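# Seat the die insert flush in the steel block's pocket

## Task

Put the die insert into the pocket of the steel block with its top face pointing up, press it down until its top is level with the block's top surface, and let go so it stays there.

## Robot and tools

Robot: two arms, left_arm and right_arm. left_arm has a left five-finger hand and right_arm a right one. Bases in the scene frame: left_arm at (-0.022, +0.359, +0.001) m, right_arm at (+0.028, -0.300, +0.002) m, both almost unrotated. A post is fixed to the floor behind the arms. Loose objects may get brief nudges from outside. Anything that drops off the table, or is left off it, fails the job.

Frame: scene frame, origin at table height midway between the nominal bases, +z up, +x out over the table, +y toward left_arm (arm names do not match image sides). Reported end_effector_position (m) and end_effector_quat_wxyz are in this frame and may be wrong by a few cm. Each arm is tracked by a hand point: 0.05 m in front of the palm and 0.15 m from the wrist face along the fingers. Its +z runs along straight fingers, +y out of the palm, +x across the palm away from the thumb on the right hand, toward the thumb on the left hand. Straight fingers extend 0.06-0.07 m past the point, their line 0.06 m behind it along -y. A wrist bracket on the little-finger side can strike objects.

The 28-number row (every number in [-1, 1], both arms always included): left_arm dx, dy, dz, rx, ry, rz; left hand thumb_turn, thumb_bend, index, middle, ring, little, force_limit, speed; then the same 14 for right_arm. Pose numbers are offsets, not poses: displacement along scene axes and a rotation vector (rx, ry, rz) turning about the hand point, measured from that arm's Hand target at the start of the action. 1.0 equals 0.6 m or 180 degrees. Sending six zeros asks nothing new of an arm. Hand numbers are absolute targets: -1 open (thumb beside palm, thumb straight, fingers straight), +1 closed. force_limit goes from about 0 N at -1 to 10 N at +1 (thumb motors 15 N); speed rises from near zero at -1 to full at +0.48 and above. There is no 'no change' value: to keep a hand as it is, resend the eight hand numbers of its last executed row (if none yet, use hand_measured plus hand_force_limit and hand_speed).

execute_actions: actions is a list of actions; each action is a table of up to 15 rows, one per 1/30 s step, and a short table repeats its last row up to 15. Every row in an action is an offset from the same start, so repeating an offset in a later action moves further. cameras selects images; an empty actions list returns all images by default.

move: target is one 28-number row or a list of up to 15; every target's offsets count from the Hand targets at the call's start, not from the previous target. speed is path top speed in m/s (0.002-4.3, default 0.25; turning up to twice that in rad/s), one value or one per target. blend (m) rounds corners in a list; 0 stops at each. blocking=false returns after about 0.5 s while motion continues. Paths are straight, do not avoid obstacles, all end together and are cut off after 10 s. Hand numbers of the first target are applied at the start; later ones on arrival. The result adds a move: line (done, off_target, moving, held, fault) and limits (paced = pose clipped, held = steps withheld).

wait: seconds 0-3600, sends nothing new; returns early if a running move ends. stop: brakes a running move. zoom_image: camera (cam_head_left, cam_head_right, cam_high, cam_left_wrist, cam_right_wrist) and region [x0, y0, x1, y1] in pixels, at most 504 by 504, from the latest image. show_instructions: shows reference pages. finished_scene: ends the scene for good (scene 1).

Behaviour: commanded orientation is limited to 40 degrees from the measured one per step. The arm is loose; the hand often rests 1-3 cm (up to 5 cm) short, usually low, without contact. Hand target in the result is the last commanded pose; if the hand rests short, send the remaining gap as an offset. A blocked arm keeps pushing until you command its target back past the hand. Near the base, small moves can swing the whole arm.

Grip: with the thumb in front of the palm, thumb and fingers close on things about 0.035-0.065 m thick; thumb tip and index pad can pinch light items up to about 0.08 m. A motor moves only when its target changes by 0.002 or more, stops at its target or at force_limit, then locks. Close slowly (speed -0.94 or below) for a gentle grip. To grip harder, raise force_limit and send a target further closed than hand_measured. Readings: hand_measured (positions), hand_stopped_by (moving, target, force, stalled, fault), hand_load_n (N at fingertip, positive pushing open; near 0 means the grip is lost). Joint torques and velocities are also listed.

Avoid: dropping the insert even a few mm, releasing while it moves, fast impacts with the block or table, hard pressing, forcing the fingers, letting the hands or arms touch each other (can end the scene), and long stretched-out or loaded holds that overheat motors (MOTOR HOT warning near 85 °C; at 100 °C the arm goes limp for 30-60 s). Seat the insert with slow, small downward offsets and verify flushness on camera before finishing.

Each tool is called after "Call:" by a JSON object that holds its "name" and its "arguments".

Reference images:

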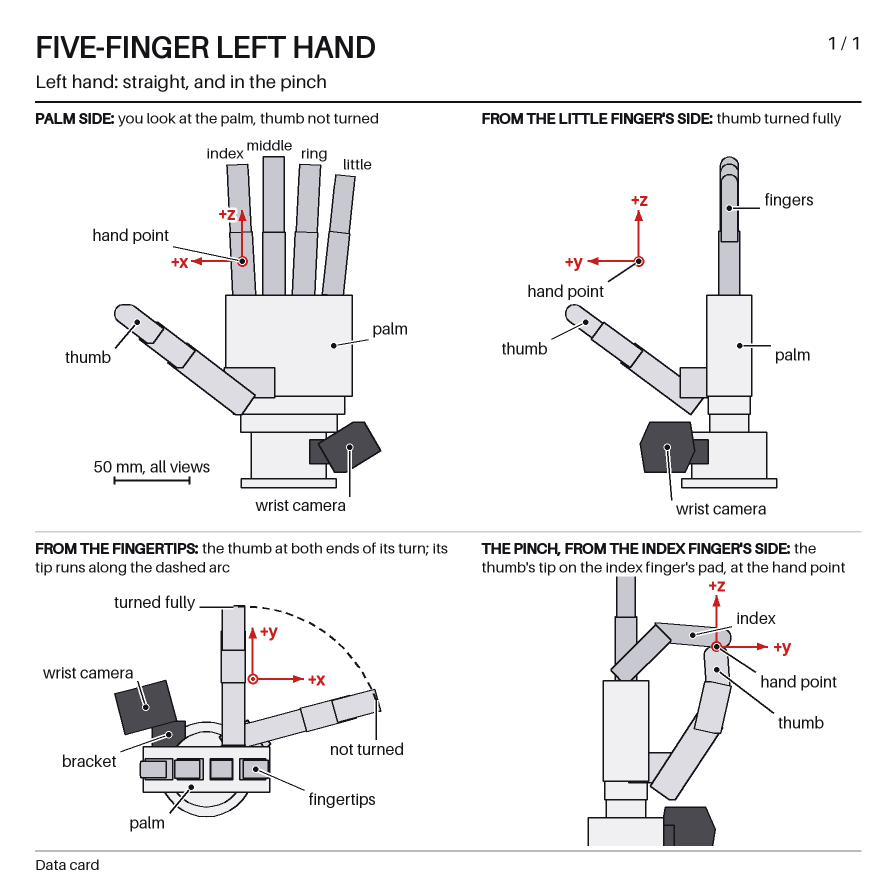

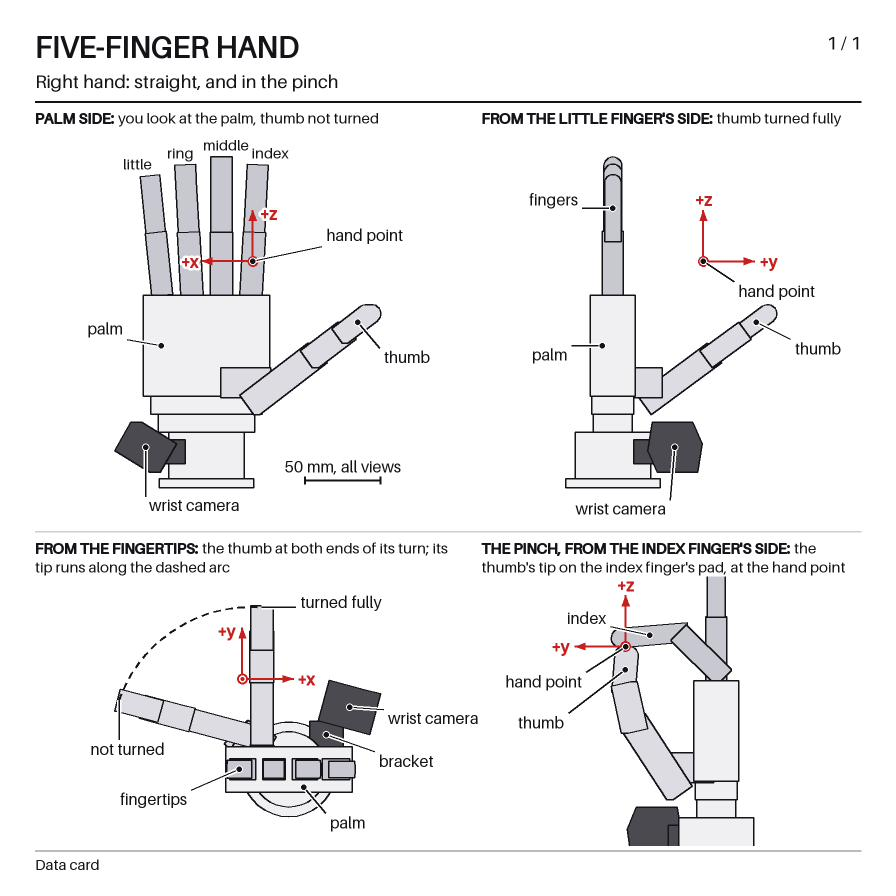

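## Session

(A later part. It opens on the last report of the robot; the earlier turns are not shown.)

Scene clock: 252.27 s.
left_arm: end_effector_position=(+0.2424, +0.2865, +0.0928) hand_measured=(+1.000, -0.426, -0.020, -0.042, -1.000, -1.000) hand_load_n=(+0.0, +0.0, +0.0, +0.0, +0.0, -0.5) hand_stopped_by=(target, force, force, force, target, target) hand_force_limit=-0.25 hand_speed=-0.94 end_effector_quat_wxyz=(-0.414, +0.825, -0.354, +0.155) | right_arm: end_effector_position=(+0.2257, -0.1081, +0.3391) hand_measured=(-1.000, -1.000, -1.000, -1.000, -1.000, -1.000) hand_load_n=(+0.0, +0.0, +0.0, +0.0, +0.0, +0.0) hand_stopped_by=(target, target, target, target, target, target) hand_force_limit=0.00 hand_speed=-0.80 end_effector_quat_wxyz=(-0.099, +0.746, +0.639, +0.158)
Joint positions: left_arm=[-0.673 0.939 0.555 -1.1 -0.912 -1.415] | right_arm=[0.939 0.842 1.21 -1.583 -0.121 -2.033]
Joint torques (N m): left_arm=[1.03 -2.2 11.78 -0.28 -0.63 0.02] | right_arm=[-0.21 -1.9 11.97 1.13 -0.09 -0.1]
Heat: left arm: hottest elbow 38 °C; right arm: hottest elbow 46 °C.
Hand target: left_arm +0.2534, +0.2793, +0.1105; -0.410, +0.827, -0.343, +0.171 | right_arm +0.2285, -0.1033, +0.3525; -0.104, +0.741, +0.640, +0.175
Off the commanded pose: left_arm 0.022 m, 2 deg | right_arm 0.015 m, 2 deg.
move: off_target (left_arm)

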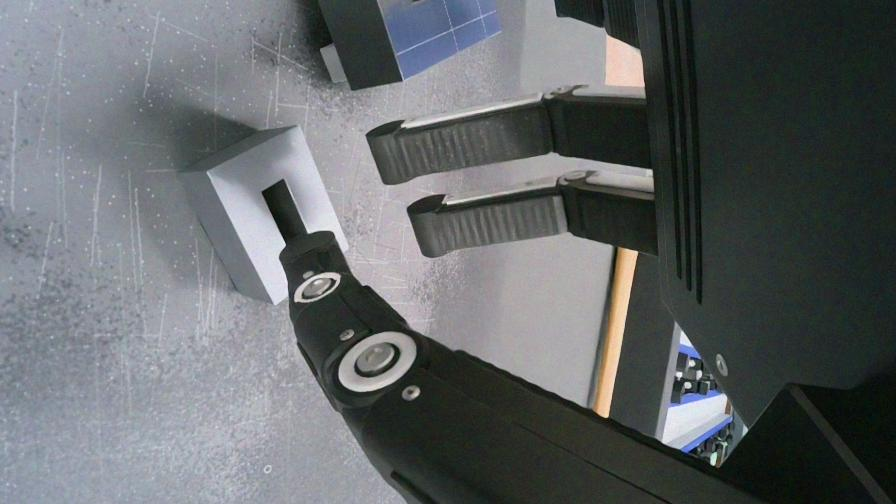

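Call:
{"name": "move", "arguments": {"target": [[0,0,0.03,0.0126,-0.0119,0.0005,1,-0.75,-0.5,-0.5,-1,-1,-0.3,-0.3,0,0,0,0,0,0,-1,-1,-1,-1,-1,-1,0,-0.8],[0,0,-0.03,0.0126,-0.0119,0.0005,1,-0.75,-0.5,-0.5,-1,-1,-0.3,-0.3,0,0,0,0,0,0,-1,-1,-1,-1,-1,-1,0,-0.8]], "speed": 0.1, "cameras": ["cam_left_wrist"]}}

Scene clock: 257.13 s.
left_arm: end_effector_position=(+0.2489, +0.2838, +0.0914) hand_measured=(+1.000, -0.750, -0.500, -0.500, -1.000, -1.000) hand_load_n=(+0.0, +0.0, +0.0, +0.0, +0.0, +0.0) hand_stopped_by=(target, target, target, target, target, target) hand_force_limit=-0.30 hand_speed=-0.30 end_effector_quat_wxyz=(-0.434, +0.814, -0.347, +0.168) | right_arm: end_effector_position=(+0.2257, -0.1081, +0.3391) hand_measured=(-1.000, -1.000, -1.000, -1.000, -1.000, -1.000) hand_load_n=(+0.0, +0.0, +0.0, +0.0, +0.0, +0.0) hand_stopped_by=(target, target, target, target, target, target) hand_force_limit=0.00 hand_speed=-0.80 end_effector_quat_wxyz=(-0.099, +0.746, +0.639, +0.158)
Joint positions: left_arm=[-0.703 0.973 0.55 -1.081 -0.967 -1.457] | right_arm=[0.939 0.842 1.21 -1.583 -0.121 -2.033]
Joint torques (N m): left_arm=[-0.09 -1.49 8.47 0.68 -0.74 -0.19] | right_arm=[-0.15 -1.96 11.99 1.13 -0.09 -0.1]
Heat: left arm: hottest elbow 38 °C; right arm: hottest elbow 46 °C.
Hand target: left_arm +0.2534, +0.2793, +0.0925; -0.433, +0.816, -0.338, +0.180 | right_arm +0.2285, -0.1033, +0.3525; -0.104, +0.741, +0.640, +0.175
Off the commanded pose: left_arm 0.006 m, 2 deg | right_arm 0.015 m, 2 deg.
move: done

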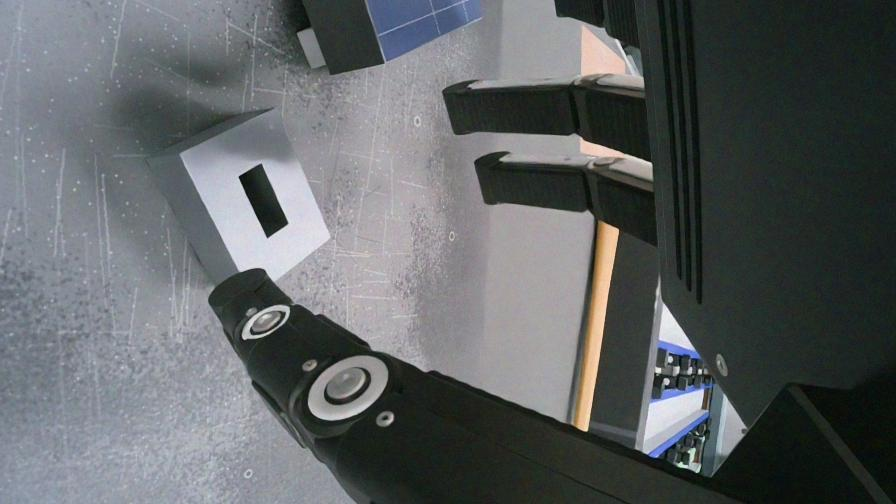

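Call:
{"name": "move", "arguments": {"target": [[-0.0133,0.0182,0.015,0,0,0,1,-0.75,-0.5,-0.5,-1,-1,-0.3,-0.3,0,0,0,0,0,0,-1,-1,-1,-1,-1,-1,0,-0.8],[-0.0133,0.0182,-0.0603,0,0,0,1,-0.75,-0.5,-0.5,-1,-1,-0.3,-0.3,0,0,0,0,0,0,-1,-1,-1,-1,-1,-1,0,-0.8]], "speed": 0.07, "cameras": ["cam_left_wrist"]}}

Scene clock: 260.77 s.
left_arm: end_effector_position=(+0.2423, +0.2897, +0.0570) hand_measured=(+1.000, -0.750, -0.500, -0.500, -1.000, -1.000) hand_load_n=(+0.0, +0.0, +0.0, +0.0, -0.5, +0.0) hand_stopped_by=(target, target, target, target, target, target) hand_force_limit=-0.30 hand_speed=-0.30 end_effector_quat_wxyz=(-0.431, +0.816, -0.342, +0.177) | right_arm: end_effector_position=(+0.2257, -0.1081, +0.3391) hand_measured=(-1.000, -1.000, -1.000, -1.000, -1.000, -1.000) hand_load_n=(+0.0, +0.0, +0.5, +0.0, +0.0, +0.0) hand_stopped_by=(target, target, target, target, target, target) hand_force_limit=0.00 hand_speed=-0.80 end_effector_quat_wxyz=(-0.099, +0.746, +0.639, +0.158)
Joint positions: left_arm=[-0.703 0.988 0.454 -0.948 -0.967 -1.457] | right_arm=[0.939 0.842 1.21 -1.583 -0.121 -2.033]
Joint torques (N m): left_arm=[1.14 -1.03 7.83 0.72 -0.71 0.04] | right_arm=[-0.15 -1.9 11.97 1.14 -0.09 -0.1]
Heat: left arm: hottest elbow 38 °C; right arm: hottest elbow 46 °C.
Hand target: left_arm +0.2455, +0.2901, +0.0564; -0.433, +0.816, -0.338, +0.180 | right_arm +0.2285, -0.1033, +0.3525; -0.104, +0.741, +0.640, +0.175
Off the commanded pose: left_arm 0.003 m, 1 deg | right_arm 0.015 m, 2 deg.
move: done

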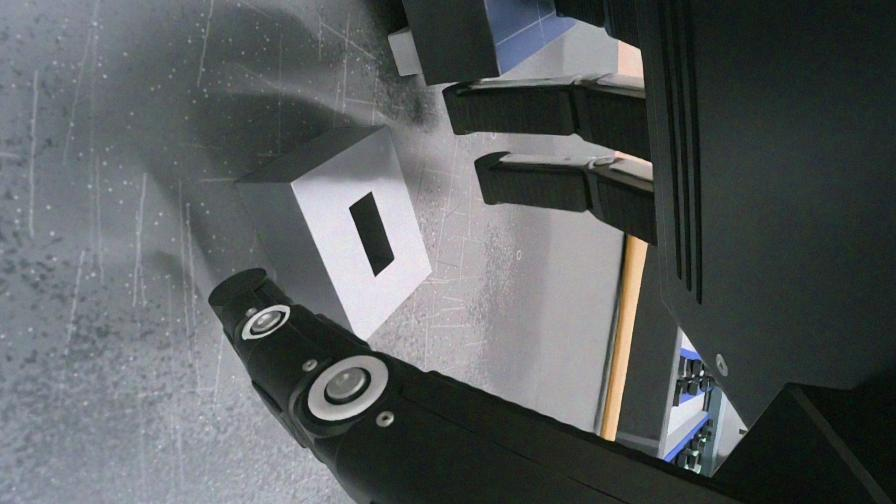

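Call:
{"name": "move", "arguments": {"target": [[0,0,0,0,0,0,1,-0.57,-0.15,-0.15,-1,-1,-0.6,-0.88,0,0,0,0,0,0,-1,-1,-1,-1,-1,-1,0,-0.8],[0,0,0,0,0,0,1,-0.57,0.2,0.2,-1,-1,-0.6,-0.94,0,0,0,0,0,0,-1,-1,-1,-1,-1,-1,0,-0.8],[0,0,0,0,0,0,1,-0.35,0.3,0.3,-1,-1,-0.35,-0.94,0,0,0,0,0,0,-1,-1,-1,-1,-1,-1,0,-0.8]], "speed": 0.05, "cameras": ["cam_left_wrist"]}}

Scene clock: 265.57 s.
left_arm: end_effector_position=(+0.2423, +0.2897, +0.0570) hand_measured=(+1.000, -0.570, +0.084, +0.050, -1.000, -1.000) hand_load_n=(+0.0, +6.5, +4.5, +2.5, +0.0, +0.0) hand_stopped_by=(target, force, force, force, target, target) hand_force_limit=-0.35 hand_speed=-0.94 end_effector_quat_wxyz=(-0.431, +0.816, -0.342, +0.177) | right_arm: end_effector_position=(+0.2257, -0.1081, +0.3391) hand_measured=(-1.000, -1.000, -1.000, -1.000, -1.000, -1.000) hand_load_n=(+0.0, +0.0, +0.0, +0.0, +0.0, +0.0) hand_stopped_by=(target, target, target, target, target, target) hand_force_limit=0.00 hand_speed=-0.80 end_effector_quat_wxyz=(-0.099, +0.746, +0.639, +0.158)
Joint positions: left_arm=[-0.703 0.988 0.454 -0.948 -0.967 -1.457] | right_arm=[0.939 0.842 1.21 -1.583 -0.121 -2.033]
Joint torques (N m): left_arm=[1.2 -1.14 7.84 0.72 -0.71 0.04] | right_arm=[-0.15 -1.9 11.99 1.11 -0.09 -0.1]
Heat: left arm: hottest elbow 38 °C; right arm: hottest elbow 46 °C.
Hand target: left_arm +0.2455, +0.2901, +0.0564; -0.433, +0.816, -0.338, +0.180 | right_arm +0.2285, -0.1033, +0.3525; -0.104, +0.741, +0.640, +0.175
Off the commanded pose: left_arm 0.003 m, 1 deg | right_arm 0.015 m, 2 deg.
move: done

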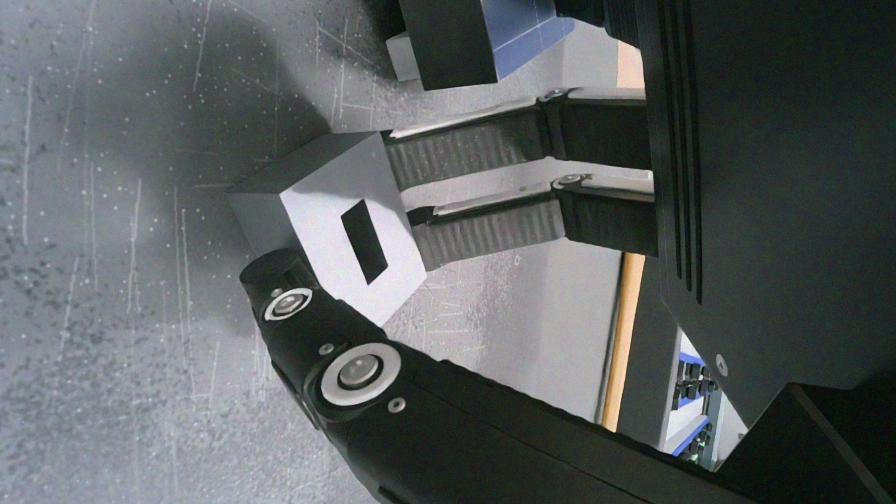

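Call:
{"name": "move", "arguments": {"target": [0.002,0,0.06,0,0,0,1,-0.35,0.3,0.3,-1,-1,-0.35,-0.94,0,0,0,0,0,0,-1,-1,-1,-1,-1,-1,0,-0.8], "speed": 0.05, "cameras": ["cam_left_wrist"]}}

Scene clock: 267.27 s.
left_arm: end_effector_position=(+0.2330, +0.2996, +0.0718) hand_measured=(+1.000, -0.570, +0.084, +0.050, -1.000, -1.000) hand_load_n=(+0.0, +7.5, +4.0, +2.5, +0.0, +0.0) hand_stopped_by=(target, force, force, force, target, target) hand_force_limit=-0.35 hand_speed=-0.94 end_effector_quat_wxyz=(-0.437, +0.813, -0.349, +0.161) | right_arm: end_effector_position=(+0.2257, -0.1081, +0.3391) hand_measured=(-1.000, -1.000, -1.000, -1.000, -1.000, -1.000) hand_load_n=(+0.0, +0.0, +0.0, +0.0, +0.0, +0.0) hand_stopped_by=(target, target, target, target, target, target) hand_force_limit=0.00 hand_speed=-0.80 end_effector_quat_wxyz=(-0.099, +0.746, +0.639, +0.158)
Joint positions: left_arm=[-0.697 0.938 0.476 -1.055 -0.967 -1.452] | right_arm=[0.939 0.842 1.21 -1.583 -0.121 -2.033]
Joint torques (N m): left_arm=[1.03 -2.08 12 -0.29 -0.7 0.08] | right_arm=[-0.15 -1.9 11.99 1.13 -0.09 -0.1]
Heat: left arm: hottest elbow 38 °C; right arm: hottest elbow 46 °C.
Hand target: left_arm +0.2466, +0.2902, +0.0923; -0.433, +0.816, -0.338, +0.180 | right_arm +0.2285, -0.1033, +0.3525; -0.104, +0.741, +0.640, +0.175
Off the commanded pose: left_arm 0.027 m, 3 deg | right_arm 0.015 m, 2 deg.
move: off_target (left_arm)

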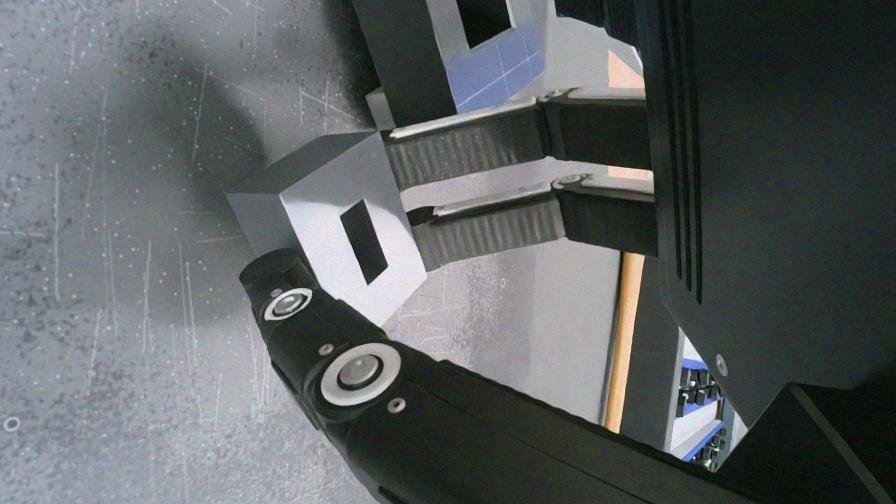

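Call:
{"name": "zoom_image", "arguments": {"camera": "cam_left_wrist", "region": [210, 110, 450, 350]}}

Scaled by 2.100 from the camera's image (finer frame: 1280x720).

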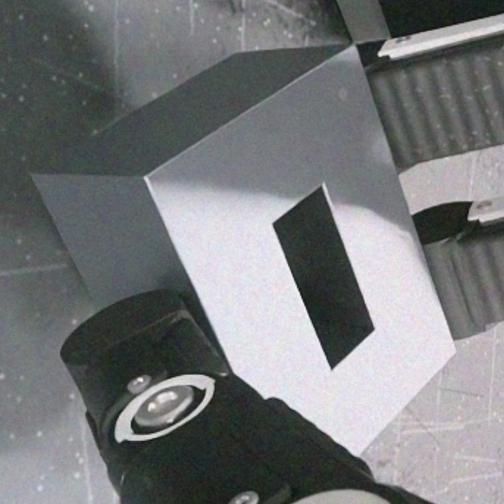

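Call:
{"name": "move", "arguments": {"target": [[0.01,0,0.095,0,0,0,1,-0.35,0.3,0.3,-1,-1,-0.35,-0.94,0,0,0,0,0,0,-1,-1,-1,-1,-1,-1,0,-0.8],[0.0307,0.1572,0.1,-0.0015,0.0019,0.0096,1,-0.35,0.3,0.3,-1,-1,-0.35,-0.94,0,0,0,0,0,0,-1,-1,-1,-1,-1,-1,0,-0.8],[0.0307,0.1572,0.0187,-0.0015,0.0019,0.0096,1,-0.35,0.3,0.3,-1,-1,-0.35,-0.94,0,0,0,0,0,0,-1,-1,-1,-1,-1,-1,0,-0.8]], "speed": 0.08, "cameras": ["cam_left_wrist"]}}

Scene clock: 275.23 s.
left_arm: end_effector_position=(+0.2568, +0.3848, +0.0959) hand_measured=(+1.000, -0.570, +0.084, +0.050, -1.000, -1.000) hand_load_n=(+0.0, +7.0, +4.0, +3.0, +0.0, +0.0) hand_stopped_by=(target, force, force, force, target, target) hand_force_limit=-0.35 hand_speed=-0.94 end_effector_quat_wxyz=(-0.428, +0.825, -0.332, +0.159) | right_arm: end_effector_position=(+0.2257, -0.1081, +0.3391) hand_measured=(-1.000, -1.000, -1.000, -1.000, -1.000, -1.000) hand_load_n=(+0.5, +0.0, +0.0, +0.0, +0.0, +0.0) hand_stopped_by=(target, target, target, target, target, target) hand_force_limit=0.00 hand_speed=-0.80 end_effector_quat_wxyz=(-0.099, +0.746, +0.639, +0.158)
Joint positions: left_arm=[-0.226 0.687 0.413 -0.716 -0.8 -0.803] | right_arm=[0.939 0.842 1.21 -1.583 -0.121 -2.033]
Joint torques (N m): left_arm=[0.85 0.56 10.41 1.98 -0.48 0.11] | right_arm=[-0.21 -1.9 11.96 1.13 -0.09 -0.1]
Heat: left arm: hottest elbow 39 °C; right arm: hottest elbow 46 °C.
Hand target: left_arm +0.2651, +0.3845, +0.1036; -0.432, +0.823, -0.327, +0.171 | right_arm +0.2285, -0.1033, +0.3525; -0.104, +0.741, +0.640, +0.175
Off the commanded pose: left_arm 0.011 m, 2 deg | right_arm 0.015 m, 2 deg.
move: off_target (left_arm)

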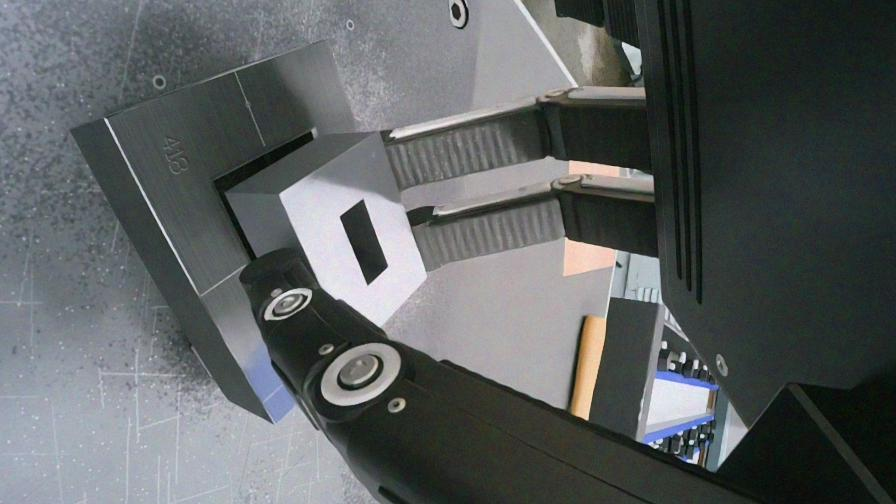

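Call:
{"name": "zoom_image", "arguments": {"camera": "cam_left_wrist", "region": [190, 100, 350, 260]}}

Scaled by 3.150 from the camera's image (finer frame: 1280x720).

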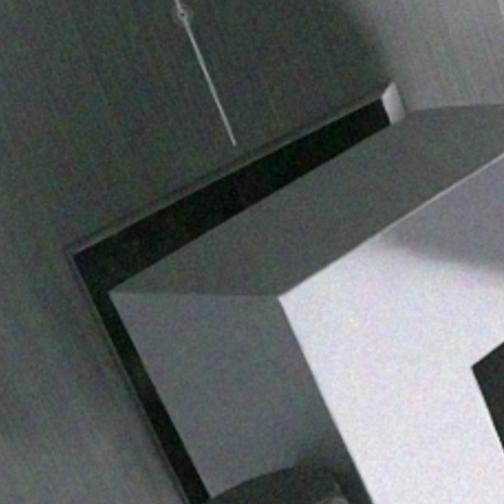

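Call:
{"name": "move", "arguments": {"target": [[0,0.002,0.025,0,-0.0094,-0.0034,1,-0.35,0.3,0.3,-1,-1,-0.35,-0.94,0,0,0,0,0,0,-1,-1,-1,-1,-1,-1,0,-0.8],[-0.001,0.0055,0.0,0,-0.0094,-0.0034,1,-0.35,0.3,0.3,-1,-1,-0.35,-0.94,0,0,0,0,0,0,-1,-1,-1,-1,-1,-1,0,-0.8]], "speed": 0.06, "cameras": ["cam_left_wrist"]}}

Call:
{"name": "zoom_image", "arguments": {"camera": "cam_left_wrist", "region": [190, 100, 350, 260]}}

Scene clock: 279.70 s.
left_arm: end_effector_position=(+0.2564, +0.3869, +0.0958) hand_measured=(+1.000, -0.570, +0.084, +0.050, -1.000, -1.000) hand_load_n=(+0.0, +7.5, +4.0, +2.5, +0.0, +0.0) hand_stopped_by=(target, force, force, force, target, target) hand_force_limit=-0.35 hand_speed=-0.94 end_effector_quat_wxyz=(-0.431, +0.820, -0.332, +0.174) | right_arm: end_effector_position=(+0.2257, -0.1081, +0.3391) hand_measured=(-1.000, -1.000, -1.000, -1.000, -1.000, -1.000) hand_load_n=(+0.0, +0.0, +0.0, +0.5, +0.0, +0.0) hand_stopped_by=(target, target, target, target, target, target) hand_force_limit=0.00 hand_speed=-0.80 end_effector_quat_wxyz=(-0.099, +0.746, +0.639, +0.158)
Joint positions: left_arm=[-0.213 0.647 0.386 -0.675 -0.789 -0.766] | right_arm=[0.939 0.842 1.21 -1.583 -0.121 -2.033]
Joint torques (N m): left_arm=[1.14 0.97 10.45 2.1 -0.45 0.11] | right_arm=[-0.21 -1.9 11.97 1.14 -0.09 -0.1]
Heat: left arm: hottest elbow 39 °C; right arm: hottest elbow 46 °C.
Hand target: left_arm +0.2645, +0.3878, +0.1037; -0.436, +0.818, -0.325, +0.186 | right_arm +0.2285, -0.1033, +0.3525; -0.104, +0.741, +0.640, +0.175
Off the commanded pose: left_arm 0.011 m, 2 deg | right_arm 0.015 m, 2 deg.
move: off_target (left_arm)

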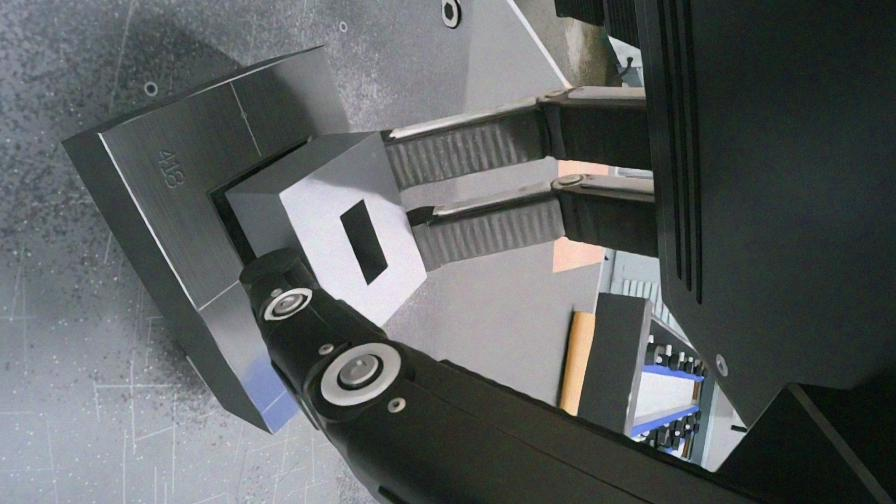

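Scaled by 3.150 from the camera's image (finer frame: 1280x720).

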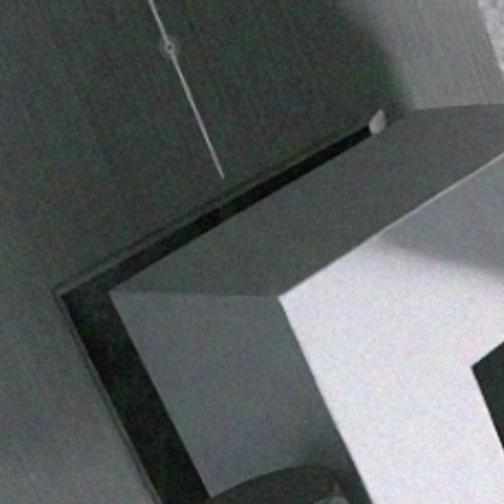

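Call:
{"name": "move", "arguments": {"target": [[-0.002,-0.003,0.025,0,0,-0.01,1,-0.35,0.3,0.3,-1,-1,-0.35,-0.94,0,0,0,0,0,0,-1,-1,-1,-1,-1,-1,0,-0.8],[-0.002,-0.003,-0.003,0,0,-0.01,1,-0.35,0.3,0.3,-1,-1,-0.35,-0.94,0,0,0,0,0,0,-1,-1,-1,-1,-1,-1,0,-0.8]], "speed": 0.06, "cameras": ["cam_left_wrist"]}}

Call:
{"name": "zoom_image", "arguments": {"camera": "cam_left_wrist", "region": [190, 100, 350, 260]}}

Scene clock: 284.70 s.
left_arm: end_effector_position=(+0.2555, +0.3854, +0.0948) hand_measured=(+1.000, -0.570, +0.084, +0.050, -1.000, -1.000) hand_load_n=(+0.0, +7.0, +4.0, +3.0, +0.0, +0.0) hand_stopped_by=(target, force, force, force, target, target) hand_force_limit=-0.35 hand_speed=-0.94 end_effector_quat_wxyz=(-0.429, +0.815, -0.344, +0.182) | right_arm: end_effector_position=(+0.2257, -0.1081, +0.3391) hand_measured=(-1.000, -1.000, -1.000, -1.000, -1.000, -1.000) hand_load_n=(+0.0, +0.0, +0.0, +0.0, +0.0, +0.0) hand_stopped_by=(target, target, target, target, target, target) hand_force_limit=0.00 hand_speed=-0.80 end_effector_quat_wxyz=(-0.099, +0.746, +0.639, +0.158)
Joint positions: left_arm=[-0.206 0.624 0.373 -0.653 -0.766 -0.725] | right_arm=[0.939 0.842 1.21 -1.583 -0.121 -2.033]
Joint torques (N m): left_arm=[1.08 1.32 10.41 2.17 -0.44 0.1] | right_arm=[-0.21 -1.9 11.97 1.13 -0.09 -0.1]
Heat: left arm: hottest elbow 39 °C; right arm: hottest elbow 46 °C.
Hand target: left_arm +0.2633, +0.3860, +0.1018; -0.433, +0.813, -0.338, +0.193 | right_arm +0.2285, -0.1033, +0.3525; -0.104, +0.741, +0.640, +0.175
Off the commanded pose: left_arm 0.011 m, 2 deg | right_arm 0.015 m, 2 deg.
move: off_target (left_arm)

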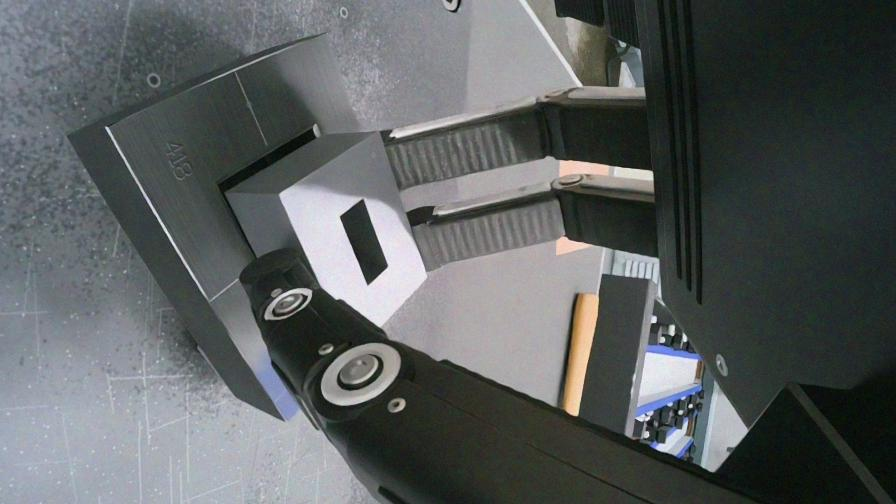

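Scaled by 3.150 from the camera's image (finer frame: 1280x720).

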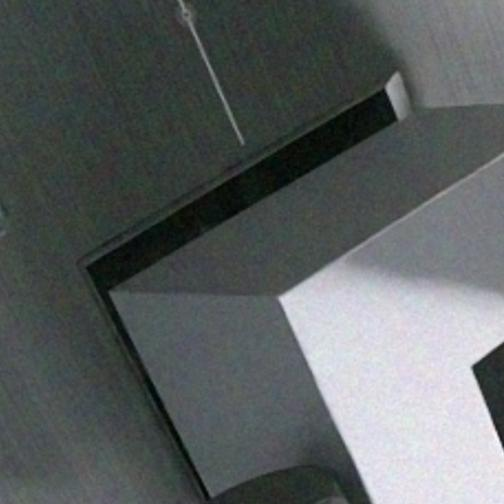

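Call:
{"name": "zoom_image", "arguments": {"camera": "cam_left_wrist", "region": [200, 170, 280, 270]}}

Scaled by 5.040 from the camera's image (finer frame: 1280x720).

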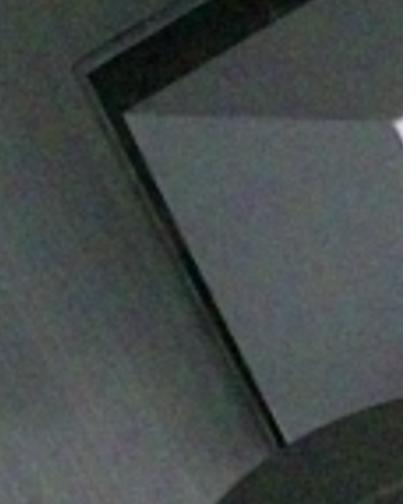

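Call:
{"name": "move", "arguments": {"target": [[0.0,0.004,0.025,0,0,0.005,1,-0.35,0.3,0.3,-1,-1,-0.35,-0.94,0,0,0,0,0,0,-1,-1,-1,-1,-1,-1,0,-0.8],[0.0,0.004,-0.004,0,0,0.005,1,-0.35,0.3,0.3,-1,-1,-0.35,-0.94,0,0,0,0,0,0,-1,-1,-1,-1,-1,-1,0,-0.8]], "speed": 0.06, "cameras": ["cam_left_wrist"]}}

Call:
{"name": "zoom_image", "arguments": {"camera": "cam_left_wrist", "region": [190, 110, 340, 270]}}

Scene clock: 289.60 s.
left_arm: end_effector_position=(+0.2561, +0.3866, +0.0935) hand_measured=(+1.000, -0.570, +0.084, +0.050, -1.000, -1.000) hand_load_n=(+0.0, +7.0, +3.5, +2.5, +0.0, +0.0) hand_stopped_by=(target, force, force, force, target, target) hand_force_limit=-0.35 hand_speed=-0.94 end_effector_quat_wxyz=(-0.429, +0.816, -0.343, +0.179) | right_arm: end_effector_position=(+0.2257, -0.1081, +0.3391) hand_measured=(-1.000, -1.000, -1.000, -1.000, -1.000, -1.000) hand_load_n=(+0.0, +0.0, +0.0, +0.0, +0.0, +0.0) hand_stopped_by=(target, target, target, target, target, target) hand_force_limit=0.00 hand_speed=-0.80 end_effector_quat_wxyz=(-0.099, +0.746, +0.639, +0.158)
Joint positions: left_arm=[-0.202 0.632 0.373 -0.649 -0.766 -0.725] | right_arm=[0.939 0.842 1.21 -1.583 -0.121 -2.033]
Joint torques (N m): left_arm=[1.08 1.38 10.14 2.13 -0.63 -0.03] | right_arm=[-0.21 -1.9 11.99 1.14 -0.09 -0.1]
Heat: left arm: hottest elbow 39 °C; right arm: hottest elbow 46 °C.
Hand target: left_arm +0.2633, +0.3884, +0.0994; -0.435, +0.816, -0.331, +0.189 | right_arm +0.2285, -0.1033, +0.3525; -0.104, +0.741, +0.640, +0.175
Off the commanded pose: left_arm 0.010 m, 2 deg | right_arm 0.015 m, 2 deg.
move: done

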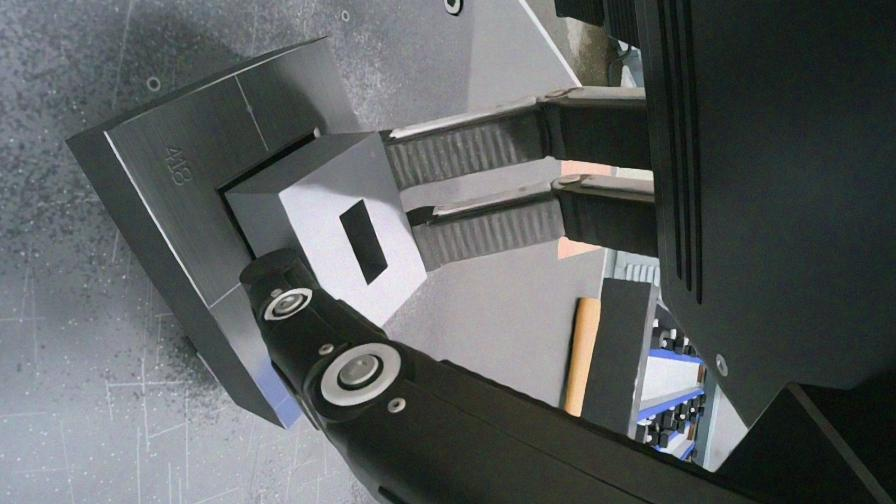

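Scaled by 3.150 from the camera's image (finer frame: 1280x720).

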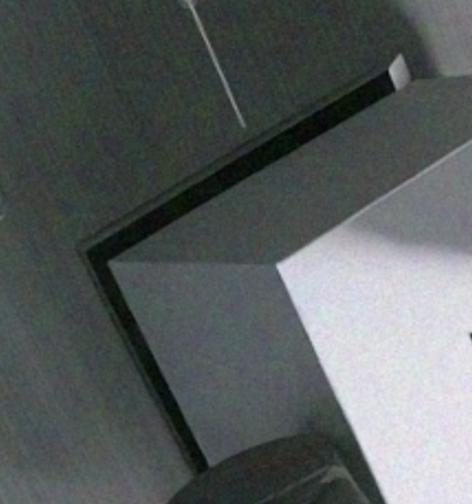

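Call:
{"name": "move", "arguments": {"target": [-0.001,0.003,-0.008,0,0,0,1,-0.35,0.3,0.3,-1,-1,-0.35,-0.94,0,0,0,0,0,0,-1,-1,-1,-1,-1,-1,0,-0.8], "speed": 0.04, "cameras": ["cam_left_wrist"]}}

Call:
{"name": "zoom_image", "arguments": {"camera": "cam_left_wrist", "region": [190, 110, 340, 270]}}

Scene clock: 292.07 s.
left_arm: end_effector_position=(+0.2566, +0.3882, +0.0904) hand_measured=(+1.000, -0.570, +0.084, +0.050, -1.000, -1.000) hand_load_n=(+0.0, +7.5, +3.5, +2.0, +0.0, +0.0) hand_stopped_by=(target, force, force, force, target, target) hand_force_limit=-0.35 hand_speed=-0.94 end_effector_quat_wxyz=(-0.430, +0.817, -0.339, +0.182) | right_arm: end_effector_position=(+0.2257, -0.1081, +0.3391) hand_measured=(-1.000, -1.000, -1.000, -1.000, -1.000, -1.000) hand_load_n=(+0.0, +0.0, +0.0, +0.0, +0.0, +0.0) hand_stopped_by=(target, target, target, target, target, target) hand_force_limit=0.00 hand_speed=-0.80 end_effector_quat_wxyz=(-0.099, +0.746, +0.639, +0.158)
Joint positions: left_arm=[-0.195 0.632 0.361 -0.629 -0.766 -0.725] | right_arm=[0.939 0.842 1.21 -1.583 -0.121 -2.033]
Joint torques (N m): left_arm=[1.32 1.38 9.94 2.21 -0.45 0.09] | right_arm=[-0.21 -1.9 11.97 1.13 -0.09 -0.1]
Heat: left arm: hottest elbow 39 °C; right arm: hottest elbow 46 °C.
Hand target: left_arm +0.2627, +0.3902, +0.0946; -0.435, +0.816, -0.331, +0.189 | right_arm +0.2285, -0.1033, +0.3525; -0.104, +0.741, +0.640, +0.175
Off the commanded pose: left_arm 0.008 m, 1 deg | right_arm 0.015 m, 2 deg.
move: done

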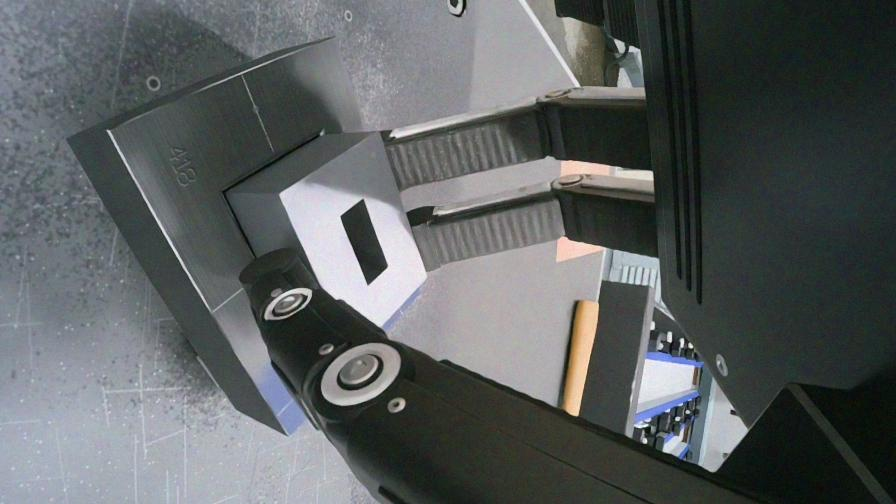

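Scaled by 3.150 from the camera's image (finer frame: 1280x720).

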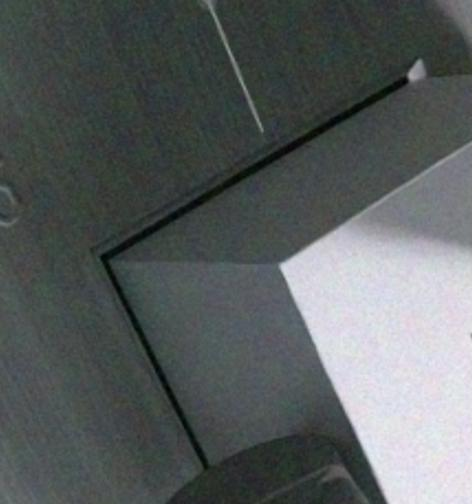

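Call:
{"name": "move", "arguments": {"target": [0,0.0015,-0.01,0,0,0,1,-0.35,0.3,0.3,-1,-1,-0.35,-0.94,0,0,0,0,0,0,-1,-1,-1,-1,-1,-1,0,-0.8], "speed": 0.04, "cameras": ["cam_left_wrist"]}}

Call:
{"name": "zoom_image", "arguments": {"camera": "cam_left_wrist", "region": [190, 110, 340, 270]}}

Scene clock: 294.70 s.
left_arm: end_effector_position=(+0.2588, +0.3891, +0.0886) hand_measured=(+1.000, -0.570, +0.084, +0.050, -1.000, -1.000) hand_load_n=(+0.0, +7.5, +3.0, +2.0, -0.5, +0.0) hand_stopped_by=(target, force, force, force, target, target) hand_force_limit=-0.35 hand_speed=-0.94 end_effector_quat_wxyz=(-0.432, +0.816, -0.336, +0.186) | right_arm: end_effector_position=(+0.2257, -0.1081, +0.3391) hand_measured=(-1.000, -1.000, -1.000, -1.000, -1.000, -1.000) hand_load_n=(+0.0, +0.0, +0.0, +0.0, +0.0, +0.0) hand_stopped_by=(target, target, target, target, target, target) hand_force_limit=0.00 hand_speed=-0.80 end_effector_quat_wxyz=(-0.099, +0.746, +0.639, +0.158)
Joint positions: left_arm=[-0.189 0.635 0.352 -0.601 -0.765 -0.719] | right_arm=[0.939 0.842 1.21 -1.583 -0.121 -2.033]
Joint torques (N m): left_arm=[1.32 1.79 9.47 2.18 -0.37 0.09] | right_arm=[-0.21 -1.9 11.99 1.14 -0.09 -0.1]
Heat: left arm: hottest elbow 39 °C; right arm: hottest elbow 46 °C.
Hand target: left_arm +0.2627, +0.3911, +0.0887; -0.435, +0.816, -0.331, +0.189 | right_arm +0.2285, -0.1033, +0.3525; -0.104, +0.741, +0.640, +0.175
Off the commanded pose: left_arm 0.004 m, 1 deg | right_arm 0.015 m, 2 deg.
move: done

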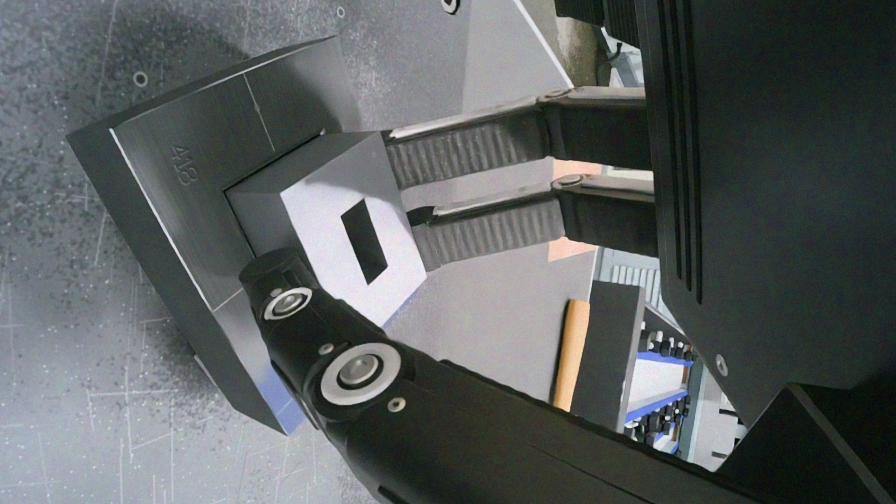

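Scaled by 3.150 from the camera's image (finer frame: 1280x720).

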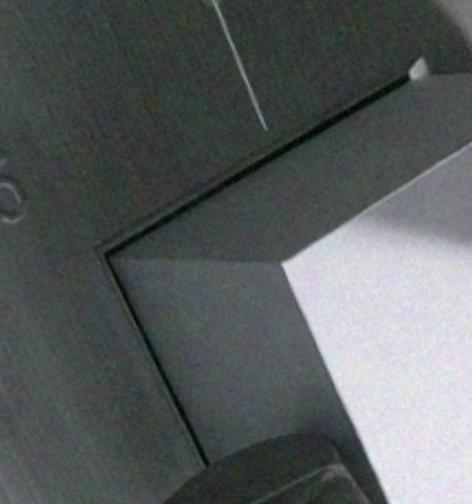

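Call:
{"name": "move", "arguments": {"target": [0,0,-0.01,0,0,0,1,-0.35,0.3,0.3,-1,-1,-0.35,-0.94,0,0,0,0,0,0,-1,-1,-1,-1,-1,-1,0,-0.8], "speed": 0.04, "cameras": ["cam_left_wrist"]}}

Call:
{"name": "zoom_image", "arguments": {"camera": "cam_left_wrist", "region": [190, 110, 340, 270]}}

Scene clock: 295.90 s.
left_arm: end_effector_position=(+0.2619, +0.3887, +0.0882) hand_measured=(+1.000, -0.570, +0.084, +0.050, -1.000, -1.000) hand_load_n=(+0.0, +7.0, +2.5, +2.5, +0.0, +0.0) hand_stopped_by=(target, force, force, force, target, target) hand_force_limit=-0.35 hand_speed=-0.94 end_effector_quat_wxyz=(-0.433, +0.816, -0.331, +0.193) | right_arm: end_effector_position=(+0.2257, -0.1081, +0.3391) hand_measured=(-1.000, -1.000, -1.000, -1.000, -1.000, -1.000) hand_load_n=(+0.0, +0.0, +0.0, +0.0, +0.0, +0.0) hand_stopped_by=(target, target, target, target, target, target) hand_force_limit=0.00 hand_speed=-0.80 end_effector_quat_wxyz=(-0.099, +0.746, +0.639, +0.158)
Joint positions: left_arm=[-0.189 0.637 0.344 -0.575 -0.765 -0.719] | right_arm=[0.939 0.842 1.21 -1.583 -0.121 -2.033]
Joint torques (N m): left_arm=[1.2 2.2 8.95 2.02 -0.36 0.07] | right_arm=[-0.15 -1.96 11.99 1.13 -0.09 -0.1]
Heat: left arm: hottest elbow 39 °C; right arm: hottest elbow 46 °C.
Hand target: left_arm +0.2627, +0.3911, +0.0827; -0.435, +0.816, -0.331, +0.189 | right_arm +0.2285, -0.1033, +0.3525; -0.104, +0.741, +0.640, +0.175
Off the commanded pose: left_arm 0.006 m, 0 deg | right_arm 0.015 m, 2 deg.
move: done

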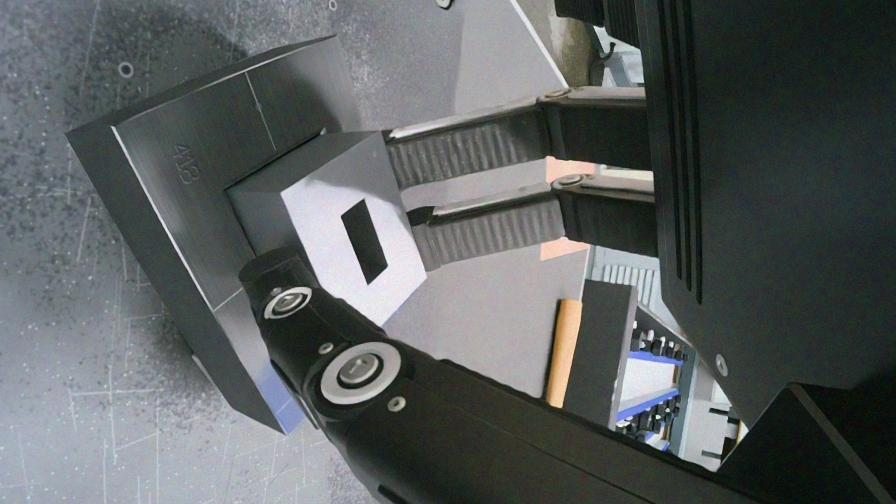

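Scaled by 3.150 from the camera's image (finer frame: 1280x720).

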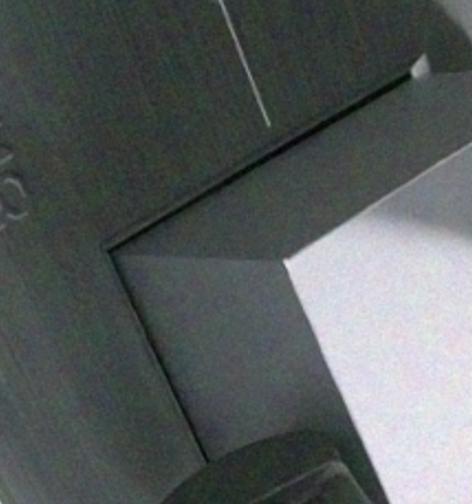

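Call:
{"name": "move", "arguments": {"target": [-0.0044,0.005,0,0,0,0,1,-0.35,0.3,0.3,-1,-1,-0.35,-0.94,0,0,0,0,0,0,-1,-1,-1,-1,-1,-1,0,-0.8], "speed": 0.04, "cameras": ["cam_left_wrist"]}}

Call:
{"name": "zoom_image", "arguments": {"camera": "cam_left_wrist", "region": [190, 110, 340, 270]}}

Scene clock: 297.67 s.
left_arm: end_effector_position=(+0.2619, +0.3900, +0.0870) hand_measured=(+1.000, -0.570, +0.084, +0.050, -1.000, -1.000) hand_load_n=(+0.0, +7.0, +3.5, +1.5, +0.0, +0.0) hand_stopped_by=(target, force, force, force, target, target) hand_force_limit=-0.35 hand_speed=-0.94 end_effector_quat_wxyz=(-0.430, +0.818, -0.328, +0.194) | right_arm: end_effector_position=(+0.2257, -0.1081, +0.3391) hand_measured=(-1.000, -1.000, -1.000, -1.000, -1.000, -1.000) hand_load_n=(+0.0, +0.0, +0.0, +0.0, +0.0, -0.5) hand_stopped_by=(target, target, target, target, target, target) hand_force_limit=0.00 hand_speed=-0.80 end_effector_quat_wxyz=(-0.099, +0.746, +0.639, +0.158)
Joint positions: left_arm=[-0.177 0.637 0.342 -0.57 -0.755 -0.72] | right_arm=[0.939 0.842 1.21 -1.583 -0.121 -2.033]
Joint torques (N m): left_arm=[1.44 1.03 8.64 1.8 -0.35 0.16] | right_arm=[-0.21 -1.9 11.99 1.11 -0.09 -0.1]
Heat: left arm: hottest elbow 39 °C; right arm: hottest elbow 46 °C.
Hand target: left_arm +0.2600, +0.3941, +0.0826; -0.435, +0.816, -0.331, +0.189 | right_arm +0.2285, -0.1033, +0.3525; -0.104, +0.741, +0.640, +0.175
Off the commanded pose: left_arm 0.006 m, 1 deg | right_arm 0.015 m, 2 deg.
move: done

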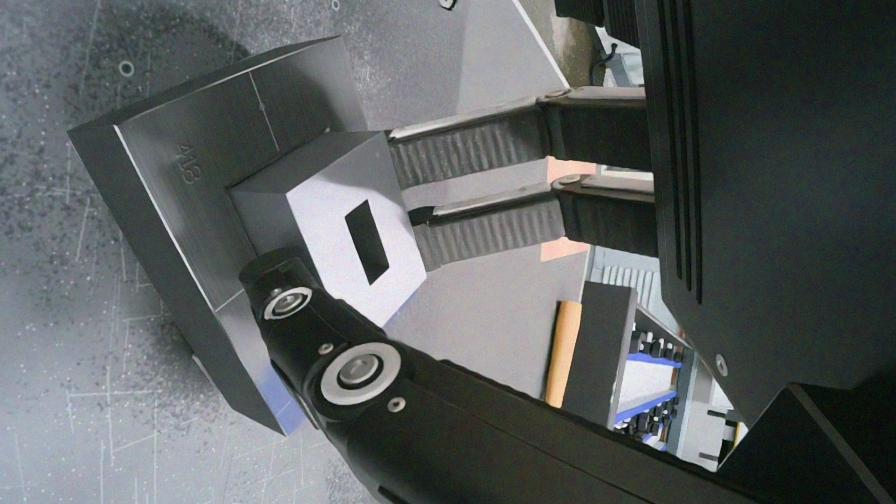

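Scaled by 3.150 from the camera's image (finer frame: 1280x720).

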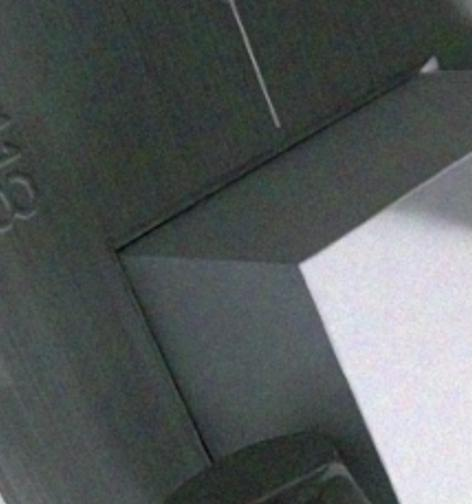

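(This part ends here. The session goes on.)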